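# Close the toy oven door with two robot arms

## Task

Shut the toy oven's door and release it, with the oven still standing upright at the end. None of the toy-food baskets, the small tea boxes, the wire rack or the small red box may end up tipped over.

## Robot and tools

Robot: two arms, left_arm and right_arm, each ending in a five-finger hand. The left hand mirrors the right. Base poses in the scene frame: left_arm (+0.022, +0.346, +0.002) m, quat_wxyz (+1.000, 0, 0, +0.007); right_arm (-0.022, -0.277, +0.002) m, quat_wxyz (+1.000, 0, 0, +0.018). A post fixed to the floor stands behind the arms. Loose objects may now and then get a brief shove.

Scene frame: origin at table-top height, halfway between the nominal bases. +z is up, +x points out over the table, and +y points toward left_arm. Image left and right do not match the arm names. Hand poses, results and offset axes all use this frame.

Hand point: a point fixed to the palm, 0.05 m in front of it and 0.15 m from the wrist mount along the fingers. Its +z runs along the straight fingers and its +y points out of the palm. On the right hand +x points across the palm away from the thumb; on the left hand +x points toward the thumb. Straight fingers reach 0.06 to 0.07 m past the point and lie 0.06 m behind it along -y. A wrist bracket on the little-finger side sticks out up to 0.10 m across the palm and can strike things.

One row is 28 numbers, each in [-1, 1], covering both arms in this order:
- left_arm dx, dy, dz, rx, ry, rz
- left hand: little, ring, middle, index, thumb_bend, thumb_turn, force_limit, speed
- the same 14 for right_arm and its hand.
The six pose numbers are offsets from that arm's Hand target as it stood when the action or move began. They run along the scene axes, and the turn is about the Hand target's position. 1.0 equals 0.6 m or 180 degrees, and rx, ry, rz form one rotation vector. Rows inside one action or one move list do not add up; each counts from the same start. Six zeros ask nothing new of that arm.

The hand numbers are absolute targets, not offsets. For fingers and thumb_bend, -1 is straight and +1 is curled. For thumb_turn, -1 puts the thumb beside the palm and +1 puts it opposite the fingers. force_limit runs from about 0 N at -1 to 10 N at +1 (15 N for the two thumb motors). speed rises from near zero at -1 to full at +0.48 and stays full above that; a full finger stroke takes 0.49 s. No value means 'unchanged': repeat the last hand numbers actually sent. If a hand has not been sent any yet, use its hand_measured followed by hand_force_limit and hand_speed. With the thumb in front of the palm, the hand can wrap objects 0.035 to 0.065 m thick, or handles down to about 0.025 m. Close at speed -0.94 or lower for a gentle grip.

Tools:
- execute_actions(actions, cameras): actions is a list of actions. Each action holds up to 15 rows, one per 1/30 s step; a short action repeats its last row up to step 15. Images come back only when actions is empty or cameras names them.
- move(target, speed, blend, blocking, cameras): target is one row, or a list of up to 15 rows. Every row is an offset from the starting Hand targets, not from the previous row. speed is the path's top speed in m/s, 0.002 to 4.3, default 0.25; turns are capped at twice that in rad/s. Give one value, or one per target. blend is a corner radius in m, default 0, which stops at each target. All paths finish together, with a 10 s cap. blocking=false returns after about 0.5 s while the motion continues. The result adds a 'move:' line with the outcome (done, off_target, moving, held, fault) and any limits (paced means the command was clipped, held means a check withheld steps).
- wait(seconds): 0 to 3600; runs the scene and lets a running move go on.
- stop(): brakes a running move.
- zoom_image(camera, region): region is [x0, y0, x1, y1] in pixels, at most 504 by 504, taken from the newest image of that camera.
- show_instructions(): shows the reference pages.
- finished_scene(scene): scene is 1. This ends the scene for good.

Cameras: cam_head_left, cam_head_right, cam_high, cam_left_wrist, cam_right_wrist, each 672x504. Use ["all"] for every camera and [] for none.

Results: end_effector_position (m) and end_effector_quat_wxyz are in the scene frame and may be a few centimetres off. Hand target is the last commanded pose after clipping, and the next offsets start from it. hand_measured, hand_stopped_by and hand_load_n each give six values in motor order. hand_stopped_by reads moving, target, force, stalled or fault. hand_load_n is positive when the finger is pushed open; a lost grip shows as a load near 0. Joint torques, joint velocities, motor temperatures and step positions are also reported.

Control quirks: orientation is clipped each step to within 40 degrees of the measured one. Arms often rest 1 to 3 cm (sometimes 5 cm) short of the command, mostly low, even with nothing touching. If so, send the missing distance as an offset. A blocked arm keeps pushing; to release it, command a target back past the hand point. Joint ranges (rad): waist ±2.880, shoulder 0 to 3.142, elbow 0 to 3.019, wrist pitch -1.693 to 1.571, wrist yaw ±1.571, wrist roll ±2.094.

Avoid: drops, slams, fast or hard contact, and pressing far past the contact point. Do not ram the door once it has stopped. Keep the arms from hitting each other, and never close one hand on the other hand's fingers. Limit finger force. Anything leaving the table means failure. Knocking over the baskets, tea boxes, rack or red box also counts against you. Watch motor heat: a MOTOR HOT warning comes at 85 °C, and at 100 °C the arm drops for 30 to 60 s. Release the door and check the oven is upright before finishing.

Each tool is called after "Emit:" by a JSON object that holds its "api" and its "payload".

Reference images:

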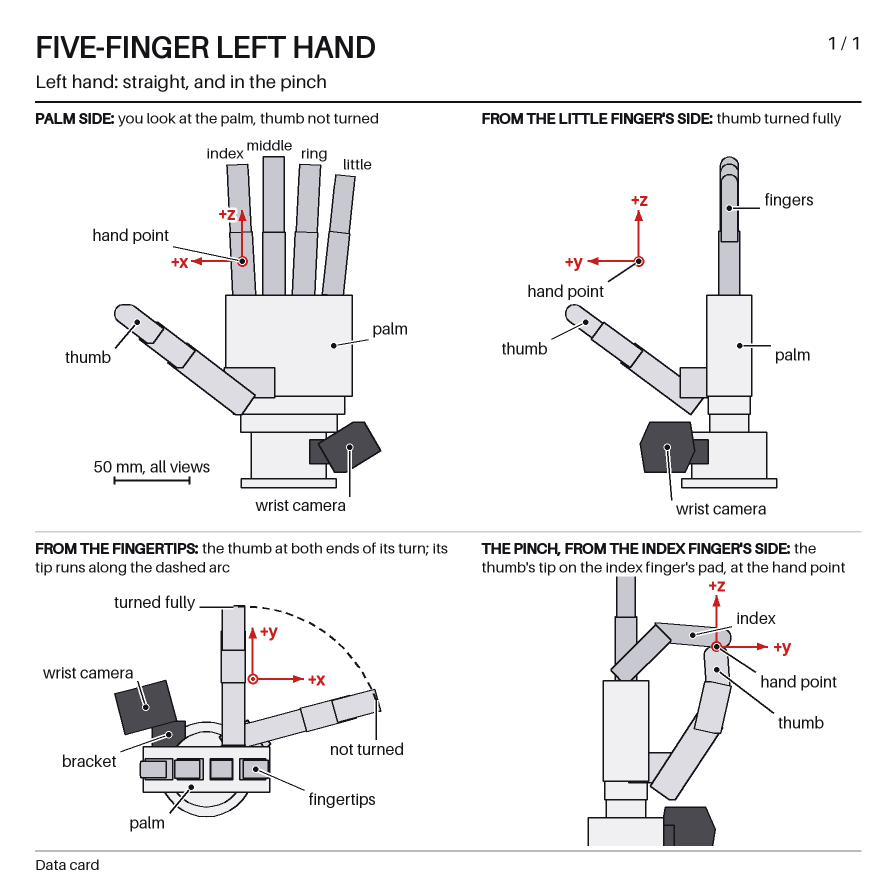

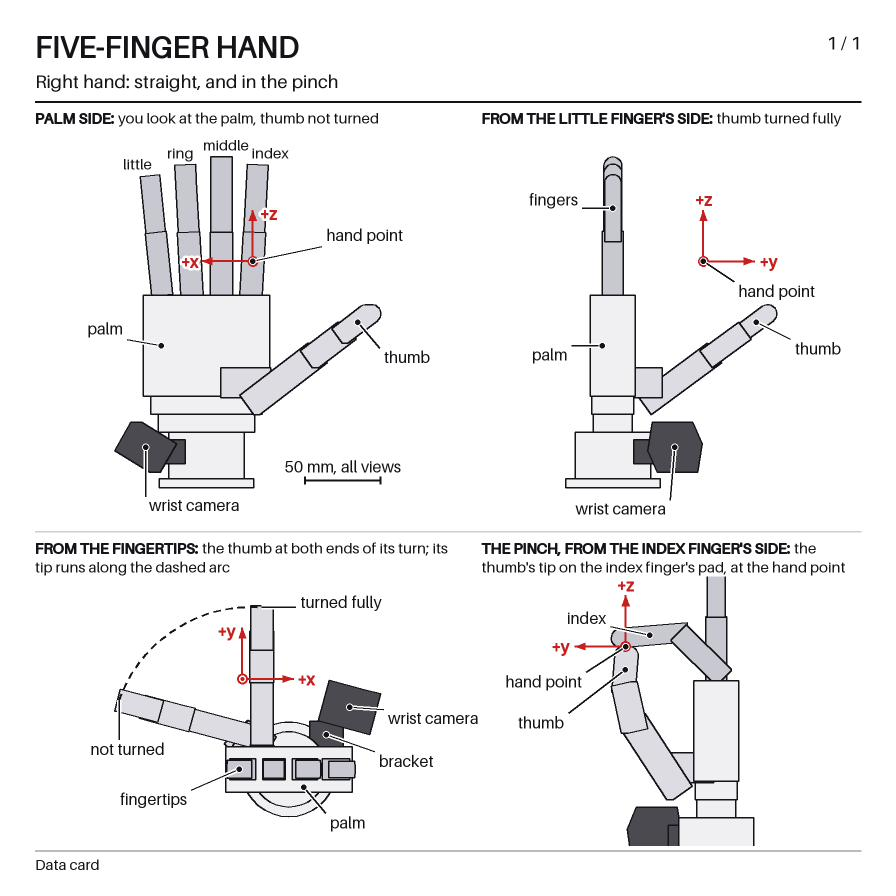

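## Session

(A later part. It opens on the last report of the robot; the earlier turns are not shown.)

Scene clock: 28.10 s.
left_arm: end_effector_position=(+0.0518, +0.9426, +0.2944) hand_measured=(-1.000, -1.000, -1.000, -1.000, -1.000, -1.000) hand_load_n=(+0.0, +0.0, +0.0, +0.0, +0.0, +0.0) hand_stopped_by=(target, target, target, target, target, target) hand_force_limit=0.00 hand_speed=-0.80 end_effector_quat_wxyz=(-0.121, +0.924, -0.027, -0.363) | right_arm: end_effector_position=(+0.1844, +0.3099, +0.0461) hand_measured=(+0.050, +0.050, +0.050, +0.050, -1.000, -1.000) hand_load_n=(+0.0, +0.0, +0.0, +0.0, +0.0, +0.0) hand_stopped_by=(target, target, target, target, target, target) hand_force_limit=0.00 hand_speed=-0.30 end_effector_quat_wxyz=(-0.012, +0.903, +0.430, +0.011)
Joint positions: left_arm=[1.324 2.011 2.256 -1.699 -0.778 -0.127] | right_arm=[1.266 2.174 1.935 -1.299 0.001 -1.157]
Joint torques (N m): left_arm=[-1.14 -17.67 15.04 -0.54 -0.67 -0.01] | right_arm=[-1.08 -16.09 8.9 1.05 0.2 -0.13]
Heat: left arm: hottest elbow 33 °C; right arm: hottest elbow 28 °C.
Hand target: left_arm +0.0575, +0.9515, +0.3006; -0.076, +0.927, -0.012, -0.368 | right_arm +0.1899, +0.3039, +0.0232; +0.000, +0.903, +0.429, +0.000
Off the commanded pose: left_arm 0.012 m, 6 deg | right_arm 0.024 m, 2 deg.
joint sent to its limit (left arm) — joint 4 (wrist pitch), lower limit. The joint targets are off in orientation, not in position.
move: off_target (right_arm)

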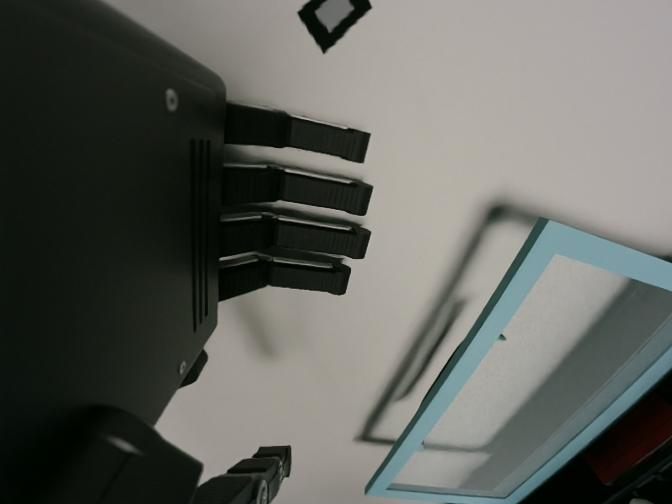

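Emit:
{"api": "move", "payload": {"target": [0,0,0,0,0,0,-1,-1,-1,-1,-1,-1,0,-0.8,0.0777,-0.0378,0,0,0,0,0.05,0.05,0.05,0.05,-1,-1,0,-0.3], "speed": 0.08, "cameras": ["cam_right_wrist"]}}

Scene clock: 30.93 s.
left_arm: end_effector_position=(+0.0518, +0.9426, +0.2944) hand_measured=(-1.000, -1.000, -1.000, -1.000, -1.000, -1.000) hand_load_n=(+0.0, +0.0, +0.0, -0.5, +0.0, +0.0) hand_stopped_by=(target, target, target, target, target, target) hand_force_limit=0.00 hand_speed=-0.80 end_effector_quat_wxyz=(-0.121, +0.924, -0.027, -0.363) | right_arm: end_effector_position=(+0.2338, +0.2867, +0.0361) hand_measured=(+0.050, +0.050, +0.050, +0.050, -1.000, -1.000) hand_load_n=(+0.0, +0.0, +0.0, +0.0, +0.0, +0.0) hand_stopped_by=(target, target, target, target, target, target) hand_force_limit=0.00 hand_speed=-0.30 end_effector_quat_wxyz=(-0.006, +0.904, +0.427, +0.007)
Joint positions: left_arm=[1.324 2.011 2.256 -1.699 -0.778 -0.127] | right_arm=[1.185 2.174 1.906 -1.285 0.001 -1.232]
Joint torques (N m): left_arm=[-1.14 -17.73 15.05 -0.53 -0.67 -0.01] | right_arm=[-0.67 -17.26 8.38 1.01 0.21 -0.19]
Motor temperatures (°C): left_arm=[28 26 34 26 28 24] | right_arm=[23 27 28 27 26 22]
Heat: left arm: hottest elbow 34 °C; right arm: hottest elbow 28 °C.
Hand target: left_arm +0.0575, +0.9515, +0.3006; -0.076, +0.927, -0.012, -0.368 | right_arm +0.2364, +0.2814, +0.0233; +0.000, +0.903, +0.429, +0.000
Off the commanded pose: left_arm 0.012 m, 6 deg | right_arm 0.014 m, 1 deg.
joint sent to its limit (left arm) — joint 4 (wrist pitch), lower limit. The joint targets are off in orientation, not in position.
move: off_target (right_arm)

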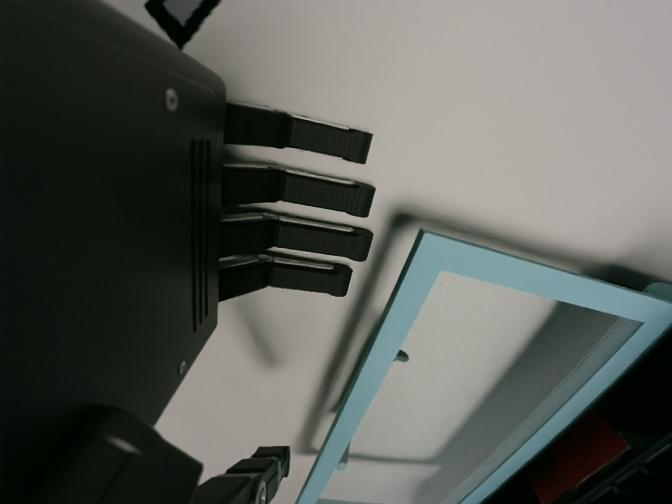

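Emit:
{"api": "move", "payload": {"target": [0,0,0,0,0,0,-1,-1,-1,-1,-1,-1,0,-0.8,0.042,-0.034,0.012,0,0,0,0.05,0.05,0.05,0.05,-1,-1,0,-0.3], "speed": 0.06, "cameras": ["cam_right_wrist"]}}

Scene clock: 32.40 s.
left_arm: end_effector_position=(+0.0518, +0.9426, +0.2944) hand_measured=(-1.000, -1.000, -1.000, -1.000, -1.000, -1.000) hand_load_n=(+0.0, +0.0, +0.0, +0.0, +0.0, +0.0) hand_stopped_by=(target, target, target, target, target, target) hand_force_limit=0.00 hand_speed=-0.80 end_effector_quat_wxyz=(-0.121, +0.924, -0.027, -0.363) | right_arm: end_effector_position=(+0.2590, +0.2661, +0.0358) hand_measured=(+0.050, +0.050, +0.050, +0.050, -1.000, -1.000) hand_load_n=(+0.0, +0.0, -0.5, +0.0, +0.0, +0.0) hand_stopped_by=(target, target, target, target, target, target) hand_force_limit=0.00 hand_speed=-0.30 end_effector_quat_wxyz=(-0.002, +0.904, +0.427, +0.003)
Joint positions: left_arm=[1.324 2.011 2.256 -1.699 -0.778 -0.127] | right_arm=[1.138 2.155 1.871 -1.281 0.001 -1.279]
Joint torques (N m): left_arm=[-1.14 -17.73 15.02 -0.54 -0.67 -0.01] | right_arm=[-0.79 -17.96 8.17 1.01 0.21 -0.15]
Heat: left arm: hottest elbow 34 °C; right arm: hottest elbow 28 °C.
Hand target: left_arm +0.0575, +0.9515, +0.3006; -0.076, +0.927, -0.012, -0.368 | right_arm +0.2617, +0.2609, +0.0304; +0.000, +0.903, +0.429, +0.000
Off the commanded pose: left_arm 0.012 m, 6 deg | right_arm 0.008 m, 0 deg.
joint sent to its limit (left arm) — joint 4 (wrist pitch), lower limit. The joint targets are off in orientation, not in position.
move: done

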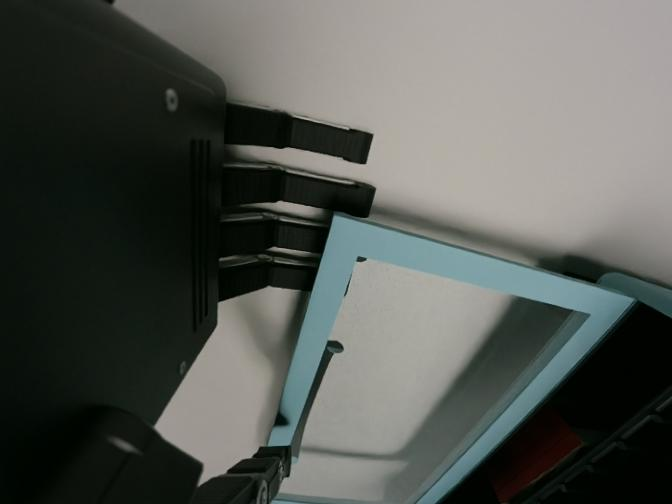

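Emit:
{"api": "move", "payload": {"target": [0,0,0,0,0,0,-1,-1,-1,-1,-1,-1,0,-0.8,0.005,-0.004,0.1,0,0,0,0.12,0.12,0.12,0.12,-1,-1,0,-0.3], "speed": 0.06, "cameras": ["cam_right_wrist","cam_head_left","cam_high"]}}

Scene clock: 35.20 s.
left_arm: end_effector_position=(+0.0518, +0.9426, +0.2944) hand_measured=(-1.000, -1.000, -1.000, -1.000, -1.000, -1.000) hand_load_n=(-0.5, +0.0, +0.0, +0.0, +0.0, +0.0) hand_stopped_by=(target, target, target, target, target, target) hand_force_limit=0.00 hand_speed=-0.80 end_effector_quat_wxyz=(-0.121, +0.924, -0.027, -0.363) | right_arm: end_effector_position=(+0.2548, +0.2509, +0.0708) hand_measured=(+0.120, +0.120, +0.120, +0.120, -1.000, -1.000) hand_load_n=(+0.0, +0.0, +0.0, +1.0, +0.0, +0.0) hand_stopped_by=(target, target, target, target, target, target) hand_force_limit=0.00 hand_speed=-0.30 end_effector_quat_wxyz=(+0.011, +0.902, +0.432, -0.012)
Joint positions: left_arm=[1.324 2.011 2.256 -1.699 -0.778 -0.127] | right_arm=[1.136 2.115 1.892 -1.381 0.001 -1.292]
Joint torques (N m): left_arm=[-1.14 -17.73 15.04 -0.54 -0.67 -0.01] | right_arm=[-1.08 -18.08 13.46 -0.32 0.23 -0.07]
Heat: left arm: hottest elbow 36 °C; right arm: hottest elbow 28 °C.
Hand target: left_arm +0.0575, +0.9515, +0.3006; -0.076, +0.927, -0.012, -0.368 | right_arm +0.2647, +0.2586, +0.0905; +0.000, +0.903, +0.429, +0.000
Off the commanded pose: left_arm 0.012 m, 6 deg | right_arm 0.023 m, 2 deg.
joint sent to its limit (left arm) — joint 4 (wrist pitch), lower limit. The joint targets are off in orientation, not in position.
move: off_target (right_arm)
Images, in order (width x height): cam_head_left 672x504, cam_high 672x504, cam_right_wrist 672x504.

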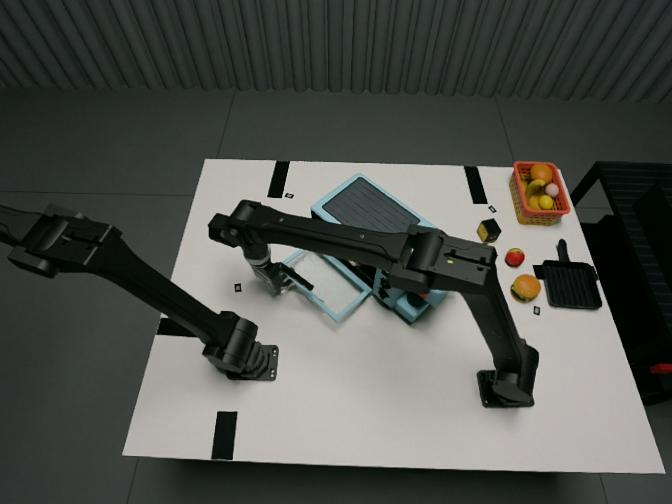

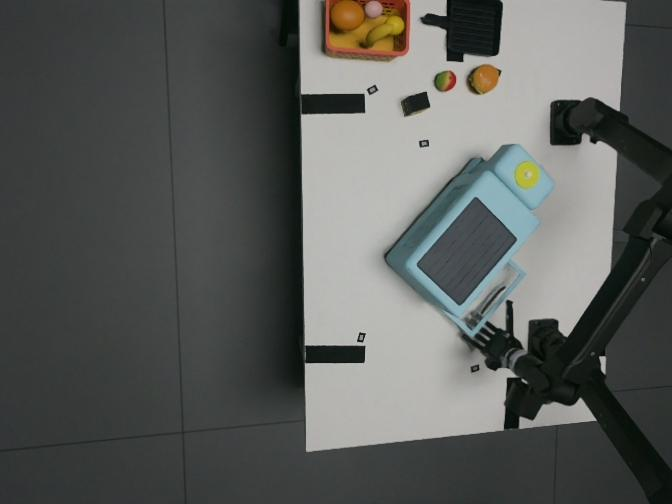

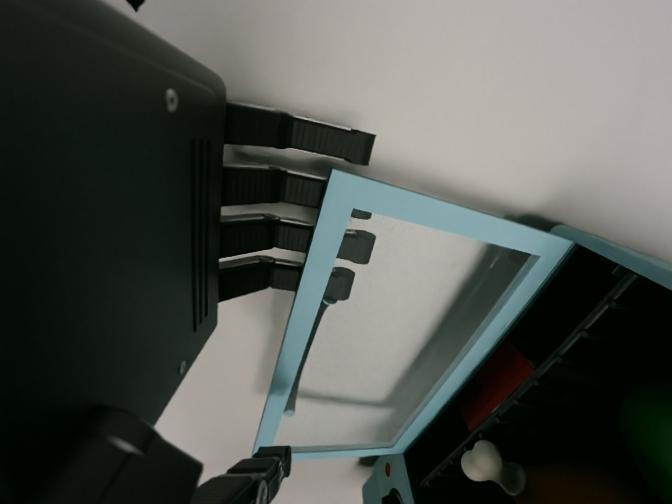

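Emit:
{"api": "move", "payload": {"target": [0,0,0,0,0,0,-1,-1,-1,-1,-1,-1,0,-0.8,0.03,0.005,0.06,0,0,0,0.12,0.12,0.12,0.12,-1,-1,0,-0.3], "speed": 0.06, "cameras": ["cam_right_wrist","cam_head_left","cam_high"]}}

Scene clock: 36.73 s.
left_arm: end_effector_position=(+0.0518, +0.9426, +0.2944) hand_measured=(-1.000, -1.000, -1.000, -1.000, -1.000, -1.000) hand_load_n=(+0.0, +0.0, +0.0, +0.0, +0.0, +0.0) hand_stopped_by=(target, target, target, target, target, target) hand_force_limit=0.00 hand_speed=-0.80 end_effector_quat_wxyz=(-0.121, +0.924, -0.027, -0.363) | right_arm: end_effector_position=(+0.2709, +0.2520, +0.1145) hand_measured=(+0.120, +0.120, +0.120, +0.120, -1.000, -1.000) hand_load_n=(+0.0, +0.0, +0.5, +0.5, +0.0, +0.0) hand_stopped_by=(target, target, target, target, target, target) hand_force_limit=0.00 hand_speed=-0.30 end_effector_quat_wxyz=(+0.010, +0.903, +0.429, -0.012)
Joint positions: left_arm=[1.324 2.011 2.256 -1.699 -0.778 -0.127] | right_arm=[1.113 2.115 2.008 -1.495 0 -1.309]
Joint torques (N m): left_arm=[-1.14 -17.73 15.04 -0.54 -0.67 -0.01] | right_arm=[-1.14 -17.14 14.38 0.03 0.27 -0.14]
Heat: left arm: hottest elbow 36 °C; right arm: hottest shoulder 28 °C.
Hand target: left_arm +0.0575, +0.9515, +0.3006; -0.076, +0.927, -0.012, -0.368 | right_arm +0.2826, +0.2616, +0.1265; +0.000, +0.903, +0.429, +0.000
Off the commanded pose: left_arm 0.012 m, 6 deg | right_arm 0.019 m, 2 deg.
joint sent to its limit (left arm) — joint 4 (wrist pitch), lower limit. The joint targets are off in orientation, not in position.
move: off_target (right_arm)
Images, in order (width x height): cam_head_left 672x504, cam_high 672x504, cam_right_wrist 672x504.

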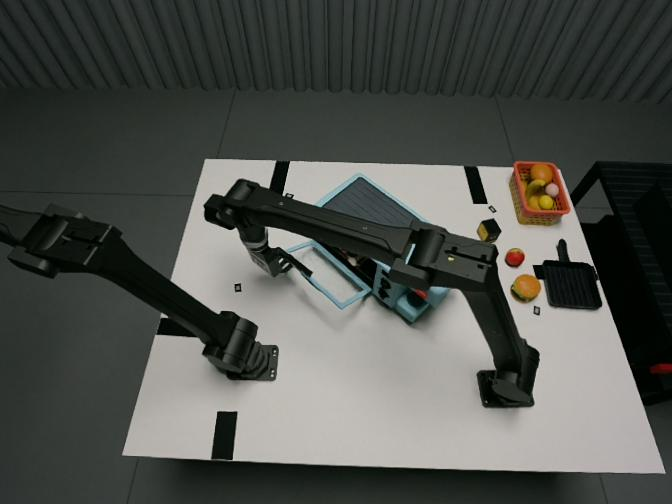

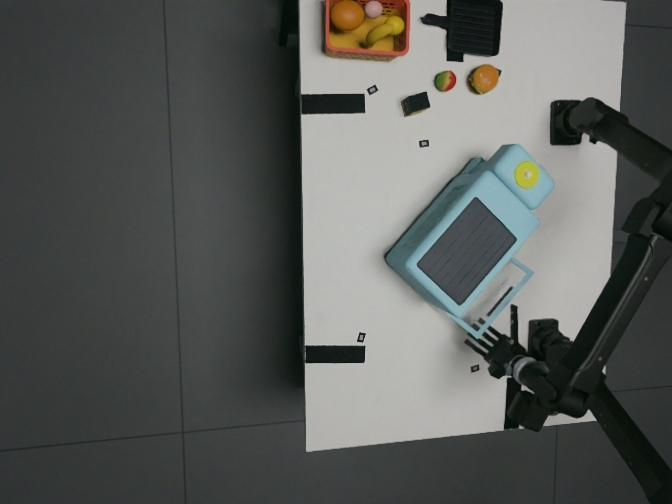

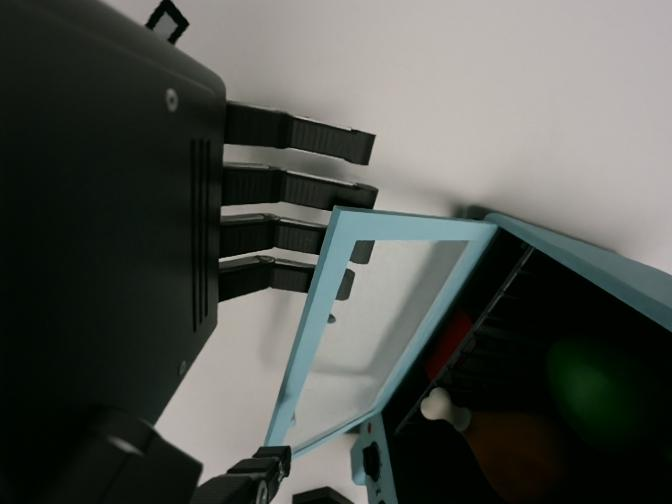

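Emit:
{"api": "move", "payload": {"target": [[0,0,0,0,0,0,-1,-1,-1,-1,-1,-1,0,-0.8,0.018,-0.025,0.047,0,0,0,0.12,0.12,0.12,0.12,-1,-1,0,-0.3],[0,0,0,0,0,0,-1,-1,-1,-1,-1,-1,0,-0.8,0.0465,-0.048,0.074,0,0,0,0.12,0.12,0.12,0.12,-1,-1,0,-0.3]], "speed": 0.06, "blend": 0.01, "cameras": ["cam_right_wrist","cam_head_left","cam_high"]}}

Scene clock: 38.87 s.
left_arm: end_effector_position=(+0.0518, +0.9426, +0.2944) hand_measured=(-1.000, -1.000, -1.000, -1.000, -1.000, -1.000) hand_load_n=(+0.0, +0.0, +0.0, +0.0, +0.0, +0.0) hand_stopped_by=(target, target, target, target, target, target) hand_force_limit=0.00 hand_speed=-0.80 end_effector_quat_wxyz=(-0.121, +0.924, -0.027, -0.363) | right_arm: end_effector_position=(+0.2983, +0.2258, +0.1500) hand_measured=(+0.120, +0.120, +0.120, +0.120, -1.000, -1.000) hand_load_n=(+0.0, +0.0, +1.0, +0.0, +0.0, +0.0) hand_stopped_by=(target, target, target, target, target, target) hand_force_limit=0.00 hand_speed=-0.30 end_effector_quat_wxyz=(+0.014, +0.903, +0.429, -0.019)
Joint positions: left_arm=[1.324 2.011 2.256 -1.699 -0.778 -0.127] | right_arm=[1.057 2.082 2.046 -1.581 -0.001 -1.364]
Joint torques (N m): left_arm=[-1.14 -17.67 15.04 -0.54 -0.67 -0.01] | right_arm=[-1.14 -17.85 14.26 0.05 0.3 -0.12]
Heat: left arm: hottest elbow 37 °C; right arm: hottest elbow 29 °C.
Hand target: left_arm +0.0575, +0.9515, +0.3006; -0.076, +0.927, -0.012, -0.368 | right_arm +0.3105, +0.2329, +0.1708; +0.000, +0.903, +0.430, +0.000
Off the commanded pose: left_arm 0.012 m, 6 deg | right_arm 0.025 m, 3 deg.
joint sent to its limit (left arm) — joint 4 (wrist pitch), lower limit. The joint targets are off in orientation, not in position.
move: off_target (right_arm)
Images, in order (width x height): cam_head_left 672x504, cam_high 672x504, cam_right_wrist 672x504.

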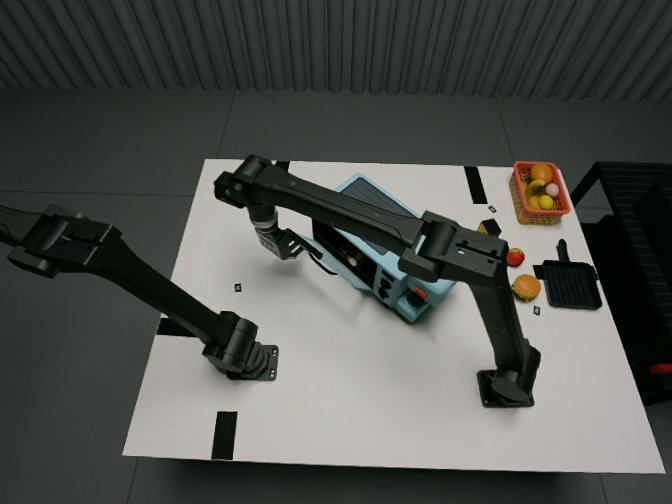

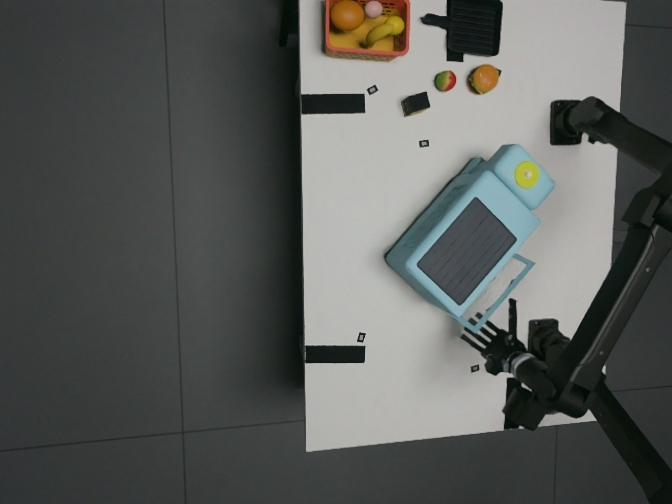

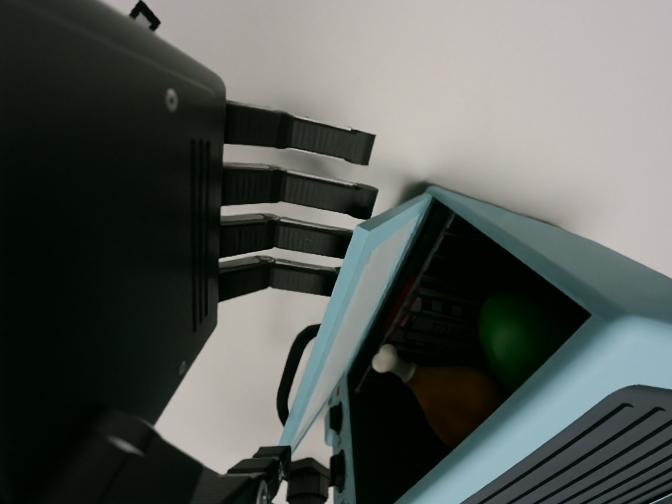

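Emit:
{"api": "move", "payload": {"target": [0,0,0,0,0,0,-1,-1,-1,-1,-1,-1,0,-0.8,0.034,-0.028,0.024,0,0,0,0.12,0.12,0.12,0.12,-1,-1,0,-0.3], "speed": 0.06, "cameras": ["cam_right_wrist","cam_head_left","cam_high"]}}

Scene clock: 40.30 s.
left_arm: end_effector_position=(+0.0518, +0.9426, +0.2944) hand_measured=(-1.000, -1.000, -1.000, -1.000, -1.000, -1.000) hand_load_n=(+0.0, +0.0, +0.0, +0.0, +0.0, +0.0) hand_stopped_by=(target, target, target, target, target, target) hand_force_limit=0.00 hand_speed=-0.80 end_effector_quat_wxyz=(-0.121, +0.924, -0.027, -0.363) | right_arm: end_effector_position=(+0.3201, +0.2074, +0.1647) hand_measured=(+0.120, +0.120, +0.120, +0.120, -1.000, -1.000) hand_load_n=(+0.0, +0.0, +0.0, +0.0, +0.0, +0.0) hand_stopped_by=(target, target, target, target, target, target) hand_force_limit=0.00 hand_speed=-0.30 end_effector_quat_wxyz=(+0.014, +0.905, +0.426, -0.021)
Joint positions: left_arm=[1.324 2.011 2.256 -1.699 -0.778 -0.127] | right_arm=[1.012 2.067 2.059 -1.613 -0.001 -1.402]
Joint torques (N m): left_arm=[-1.14 -17.73 15.04 -0.54 -0.67 -0.01] | right_arm=[-1.03 -17.67 14.26 0.24 0.3 -0.17]
Heat: left arm: hottest elbow 37 °C; right arm: hottest elbow 29 °C.
Hand target: left_arm +0.0575, +0.9515, +0.3006; -0.076, +0.927, -0.012, -0.368 | right_arm +0.3310, +0.2159, +0.1853; +0.000, +0.903, +0.429, +0.000
Off the commanded pose: left_arm 0.012 m, 6 deg | right_arm 0.025 m, 3 deg.
joint sent to its limit (left arm) — joint 4 (wrist pitch), lower limit. The joint targets are off in orientation, not in position.
move: off_target (right_arm)
Images, in order (width x height): cam_head_left 672x504, cam_high 672x504, cam_right_wrist 672x504.

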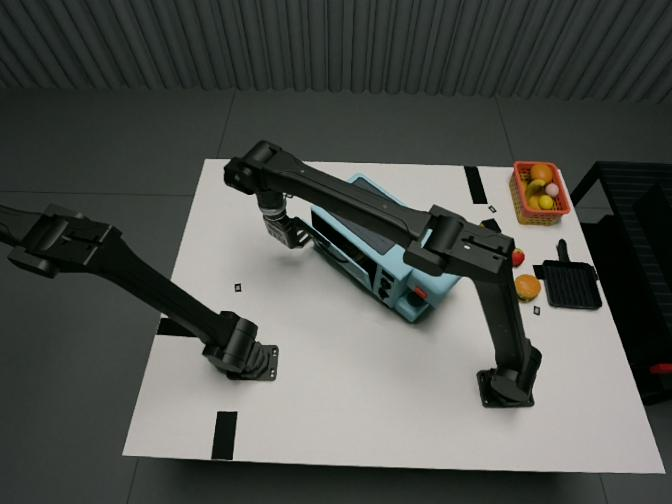

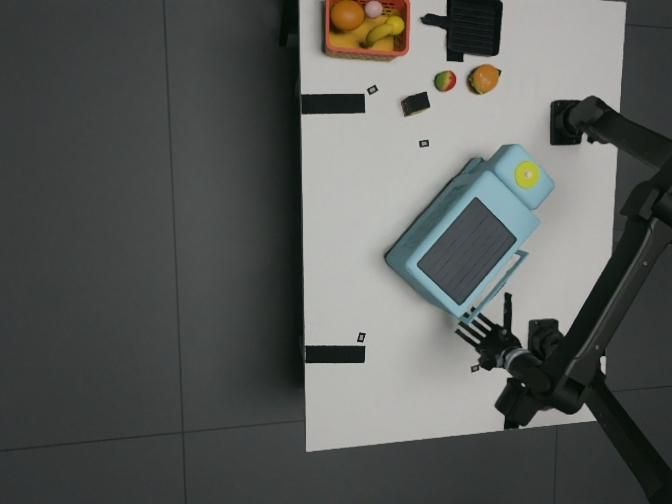

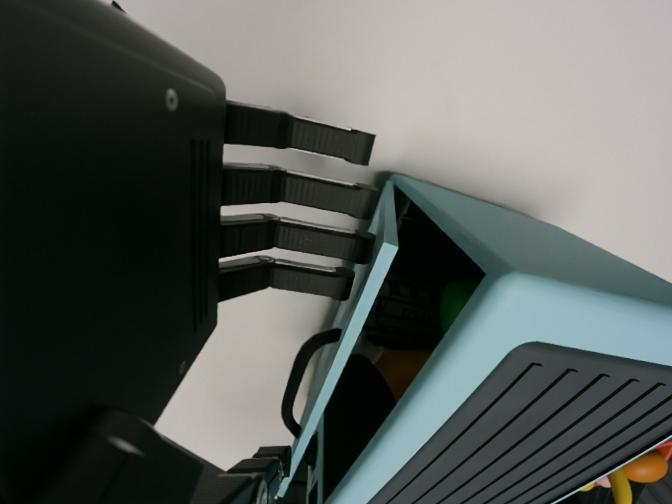

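Emit:
{"api": "move", "payload": {"target": [0,0,0,0,0,0,-1,-1,-1,-1,-1,-1,0,-0.8,0.03,-0.025,0.003,0,0,0,0.12,0.12,0.12,0.12,-1,-1,0,-0.3], "speed": 0.05, "cameras": ["cam_right_wrist","cam_head_left","cam_high"]}}

Scene clock: 41.63 s.
left_arm: end_effector_position=(+0.0518, +0.9426, +0.2944) hand_measured=(-1.000, -1.000, -1.000, -1.000, -1.000, -1.000) hand_load_n=(+0.0, +0.0, +0.0, +0.0, +0.0, +0.0) hand_stopped_by=(target, target, target, target, target, target) hand_force_limit=0.00 hand_speed=-0.80 end_effector_quat_wxyz=(-0.121, +0.924, -0.027, -0.363) | right_arm: end_effector_position=(+0.3406, +0.1959, +0.1710) hand_measured=(+0.120, +0.120, +0.120, +0.120, -1.000, -1.000) hand_load_n=(+0.0, +0.0, +0.0, +0.0, +0.0, +0.0) hand_stopped_by=(target, target, target, target, target, target) hand_force_limit=0.00 hand_speed=-0.30 end_effector_quat_wxyz=(+0.009, +0.904, +0.427, -0.016)
Joint positions: left_arm=[1.324 2.011 2.256 -1.699 -0.778 -0.127] | right_arm=[0.974 2.057 2.062 -1.613 -0.002 -1.443]
Joint torques (N m): left_arm=[-1.14 -17.73 15.05 -0.53 -0.67 -0.01] | right_arm=[-0.79 -17.67 13.18 0.25 0.34 -0.1]
Heat: left arm: hottest elbow 38 °C; right arm: hottest elbow 29 °C.
Hand target: left_arm +0.0575, +0.9515, +0.3006; -0.076, +0.927, -0.012, -0.368 | right_arm +0.3490, +0.2010, +0.1871; +0.000, +0.903, +0.429, +0.000
Off the commanded pose: left_arm 0.012 m, 6 deg | right_arm 0.019 m, 2 deg.
joint sent to its limit (left arm) — joint 4 (wrist pitch), lower limit. The joint targets are off in orientation, not in position.
move: off_target (right_arm)
Images, in order (width x height): cam_head_left 672x504, cam_high 672x504, cam_right_wrist 672x504.

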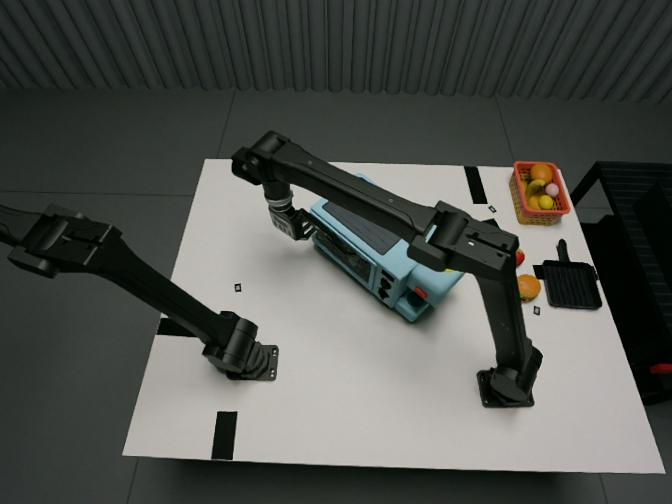

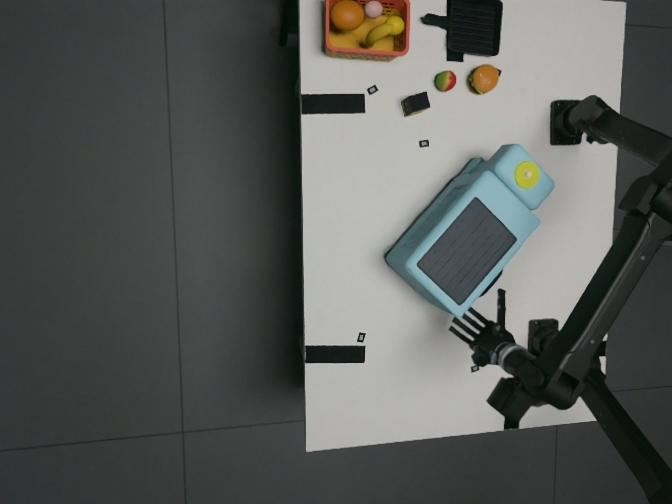

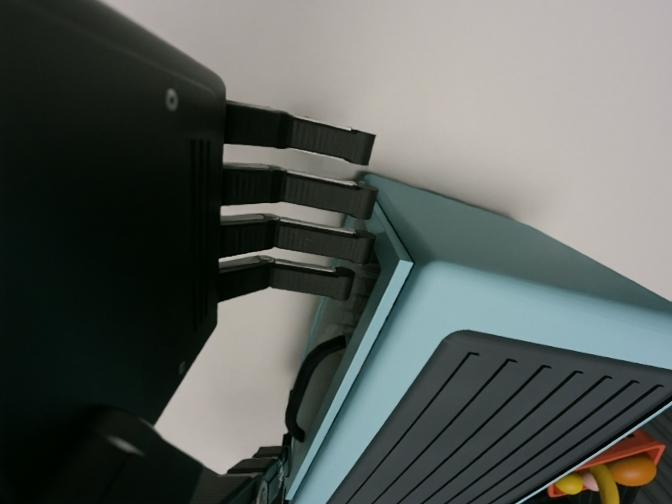

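Emit:
{"api": "zoom_image", "payload": {"camera": "cam_right_wrist", "region": [280, 170, 480, 370]}}

Emit:
{"api": "zoom_image", "payload": {"camera": "cam_head_left", "region": [290, 180, 450, 330]}}

Scaled by 2.520.

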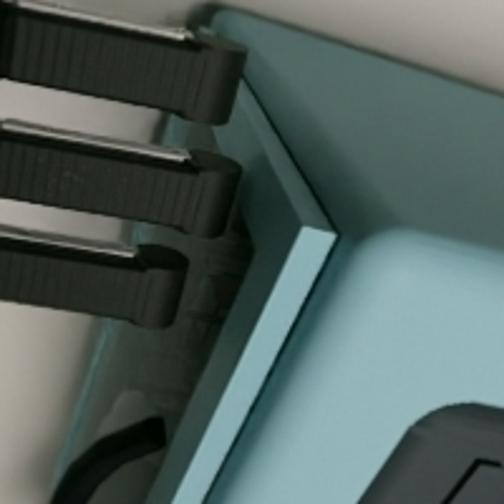

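Scaled by 3.150.

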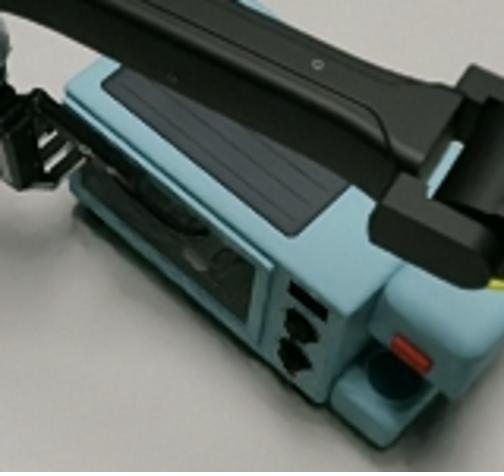

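Emit:
{"api": "move", "payload": {"target": [0,0,0,0,0,0,-1,-1,-1,-1,-1,-1,0,-0.8,0.014,-0.0115,0,0,0,0,0.12,0.12,0.12,0.12,-1,-1,0,-0.3], "speed": 0.04, "cameras": ["cam_right_wrist","cam_head_left","cam_high"]}}

Emit:
{"api": "zoom_image", "payload": {"camera": "cam_right_wrist", "region": [280, 170, 480, 370]}}

Emit:
{"api": "zoom_image", "payload": {"camera": "cam_head_left", "region": [290, 180, 450, 330]}}

Scene clock: 42.57 s.
left_arm: end_effector_position=(+0.0518, +0.9426, +0.2944) hand_measured=(-1.000, -1.000, -1.000, -1.000, -1.000, -1.000) hand_load_n=(+0.0, +0.0, +0.0, +0.0, +0.0, +0.0) hand_stopped_by=(target, target, target, target, target, target) hand_force_limit=0.00 hand_speed=-0.80 end_effector_quat_wxyz=(-0.121, +0.924, -0.027, -0.363) | right_arm: end_effector_position=(+0.3422, +0.1954, +0.1713) hand_measured=(+0.120, +0.120, +0.120, +0.120, -1.000, -1.000) hand_load_n=(+0.0, +0.0, +0.5, +0.0, -0.5, +0.0) hand_stopped_by=(target, target, target, target, target, target) hand_force_limit=0.00 hand_speed=-0.30 end_effector_quat_wxyz=(+0.008, +0.902, +0.431, -0.016)
Joint positions: left_arm=[1.324 2.011 2.256 -1.699 -0.778 -0.127] | right_arm=[0.972 2.057 2.062 -1.613 -0.004 -1.454]
Joint torques (N m): left_arm=[-1.14 -17.67 15.04 -0.54 -0.67 0] | right_arm=[-1.61 -17.9 12.57 0.38 0.4 -0.21]
Heat: left arm: hottest elbow 38 °C; right arm: hottest elbow 29 °C.
Hand target: left_arm +0.0575, +0.9515, +0.3006; -0.076, +0.927, -0.012, -0.368 | right_arm +0.3574, +0.1940, +0.1871; +0.000, +0.903, +0.429, +0.000
Off the commanded pose: left_arm 0.012 m, 6 deg | right_arm 0.022 m, 2 deg.
joint sent to its limit (left arm) — joint 4 (wrist pitch), lower limit. The joint targets are off in orientation, not in position.
move: off_target (right_arm)
Images, in order (width x height): cam_head_left 672x504, cam_high 672x504, cam_right_wrist 672x504.

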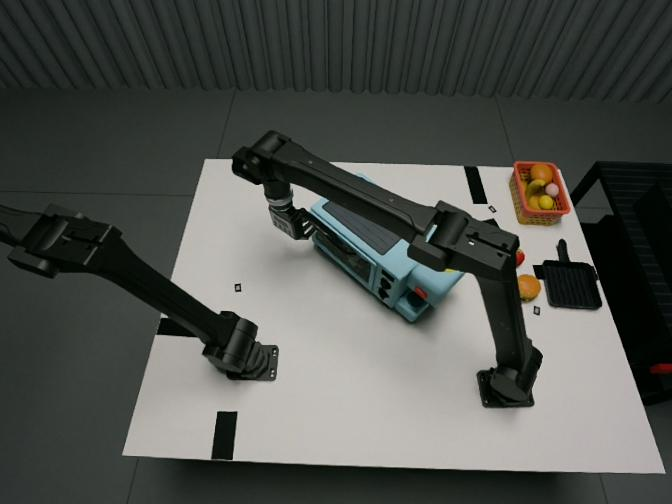

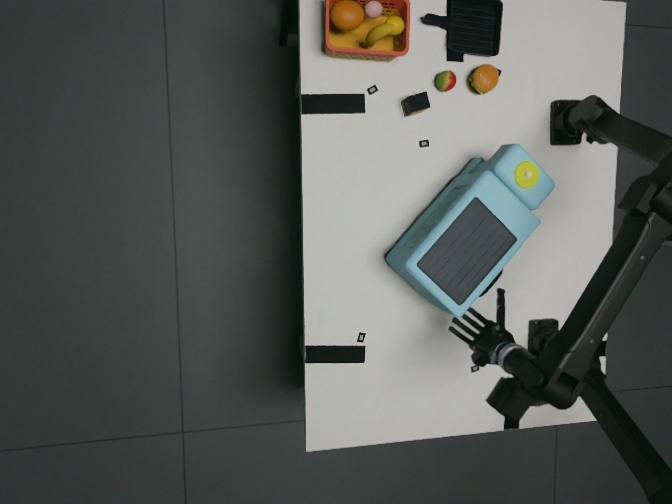

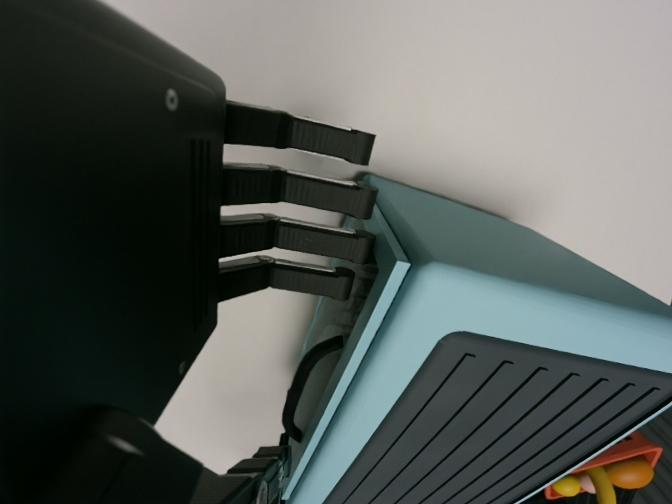

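Scaled by 2.520.

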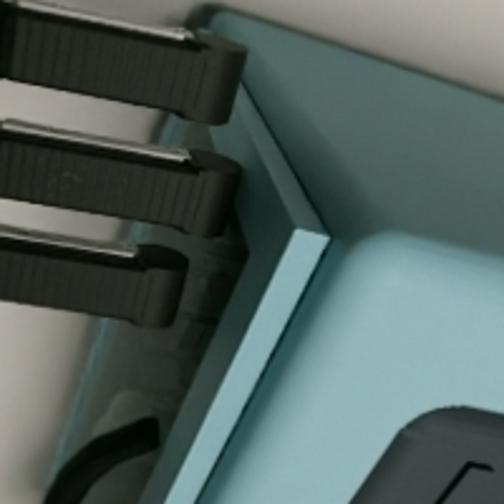

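Scaled by 3.150.

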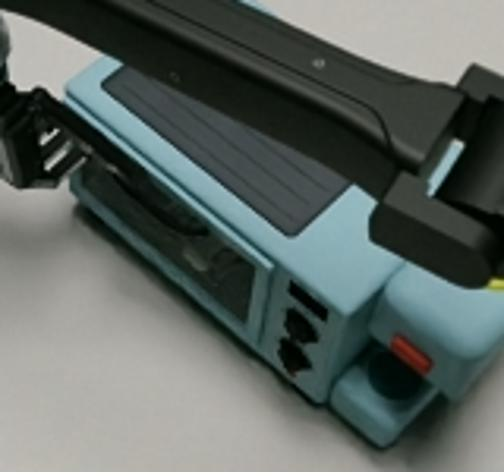

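Emit:
{"api": "move", "payload": {"target": [0,0,0,0,0,0,-1,-1,-1,-1,-1,-1,0,-0.8,0.019,-0.016,0,0,0,0,0.12,0.12,0.12,0.12,-1,-1,0,-0.3], "speed": 0.04, "cameras": ["cam_right_wrist","cam_head_left","cam_high"]}}

Emit:
{"api": "zoom_image", "payload": {"camera": "cam_right_wrist", "region": [280, 170, 480, 370]}}

Emit:
{"api": "zoom_image", "payload": {"camera": "cam_head_left", "region": [290, 180, 450, 330]}}

Scene clock: 43.67 s.
left_arm: end_effector_position=(+0.0518, +0.9426, +0.2944) hand_measured=(-1.000, -1.000, -1.000, -1.000, -1.000, -1.000) hand_load_n=(+0.0, +0.0, +0.0, +0.0, +0.0, +0.0) hand_stopped_by=(target, target, target, target, target, target) hand_force_limit=0.00 hand_speed=-0.80 end_effector_quat_wxyz=(-0.121, +0.924, -0.027, -0.363) | right_arm: end_effector_position=(+0.3438, +0.1949, +0.1721) hand_measured=(+0.120, +0.120, +0.120, +0.120, -1.000, -1.000) hand_load_n=(+0.0, +0.0, +2.0, +0.0, +0.0, +0.0) hand_stopped_by=(target, target, target, target, target, target) hand_force_limit=0.00 hand_speed=-0.30 end_effector_quat_wxyz=(+0.002, +0.900, +0.435, -0.018)
Joint positions: left_arm=[1.324 2.011 2.256 -1.699 -0.778 -0.127] | right_arm=[0.966 2.054 2.062 -1.613 -0.016 -1.47]
Joint torques (N m): left_arm=[-1.14 -17.73 15.05 -0.54 -0.67 -0.01] | right_arm=[-3.19 -18.02 11.71 0.53 0.95 -0.28]
Heat: left arm: hottest elbow 38 °C; right arm: hottest elbow 29 °C.
Hand target: left_arm +0.0575, +0.9515, +0.3006; -0.076, +0.927, -0.012, -0.368 | right_arm +0.3688, +0.1844, +0.1871; +0.000, +0.903, +0.429, +0.000
Off the commanded pose: left_arm 0.012 m, 6 deg | right_arm 0.031 m, 2 deg.
joint sent to its limit (left arm) — joint 4 (wrist pitch), lower limit. The joint targets are off in orientation, not in position.
move: off_target (right_arm)
Images, in order (width x height): cam_head_left 672x504, cam_high 672x504, cam_right_wrist 672x504.

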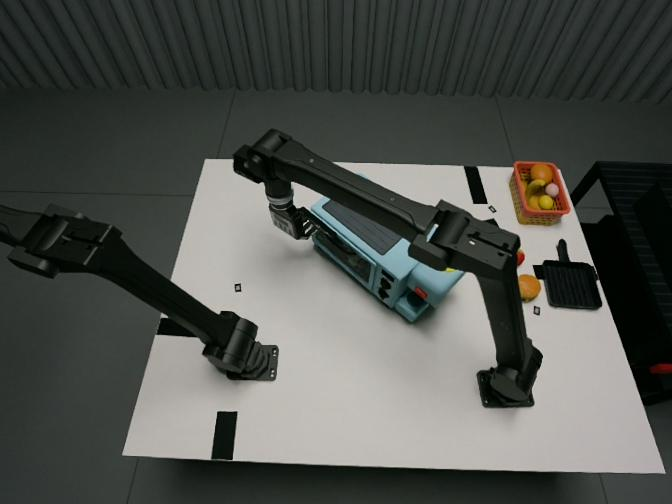

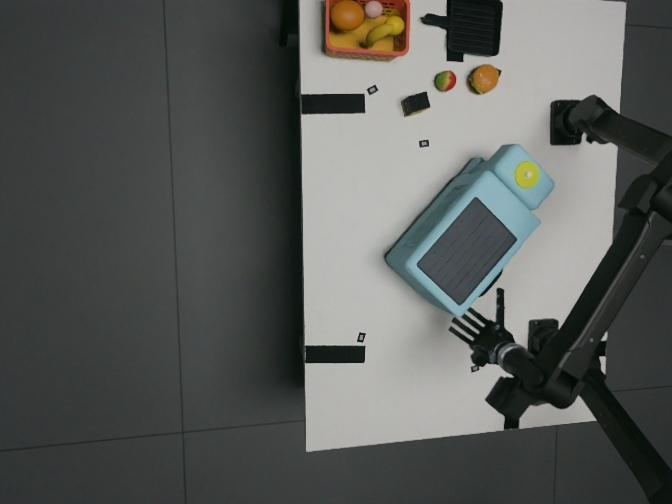

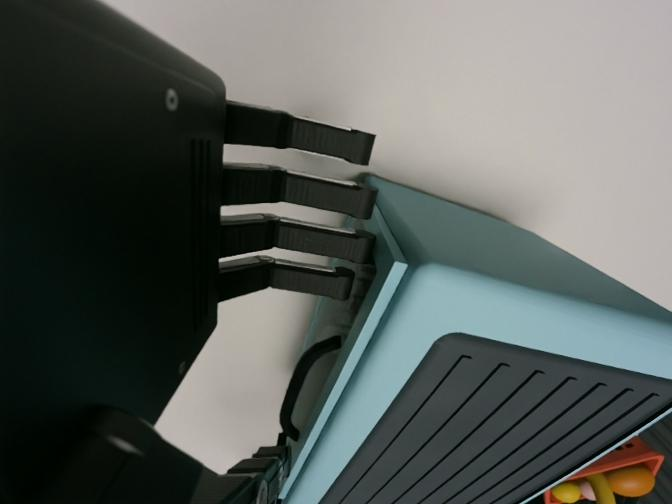

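Scaled by 2.520.

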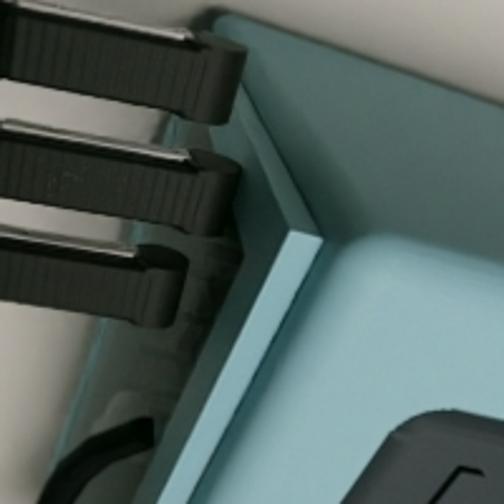

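Scaled by 3.150.

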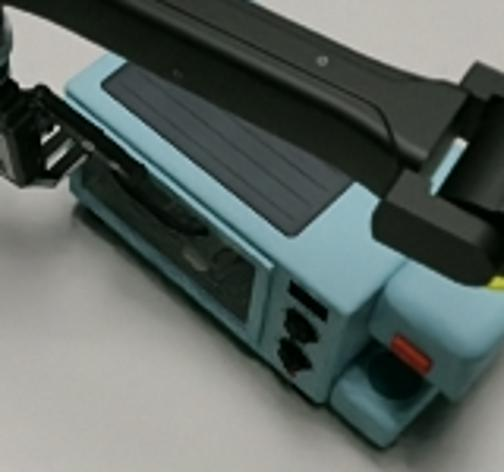

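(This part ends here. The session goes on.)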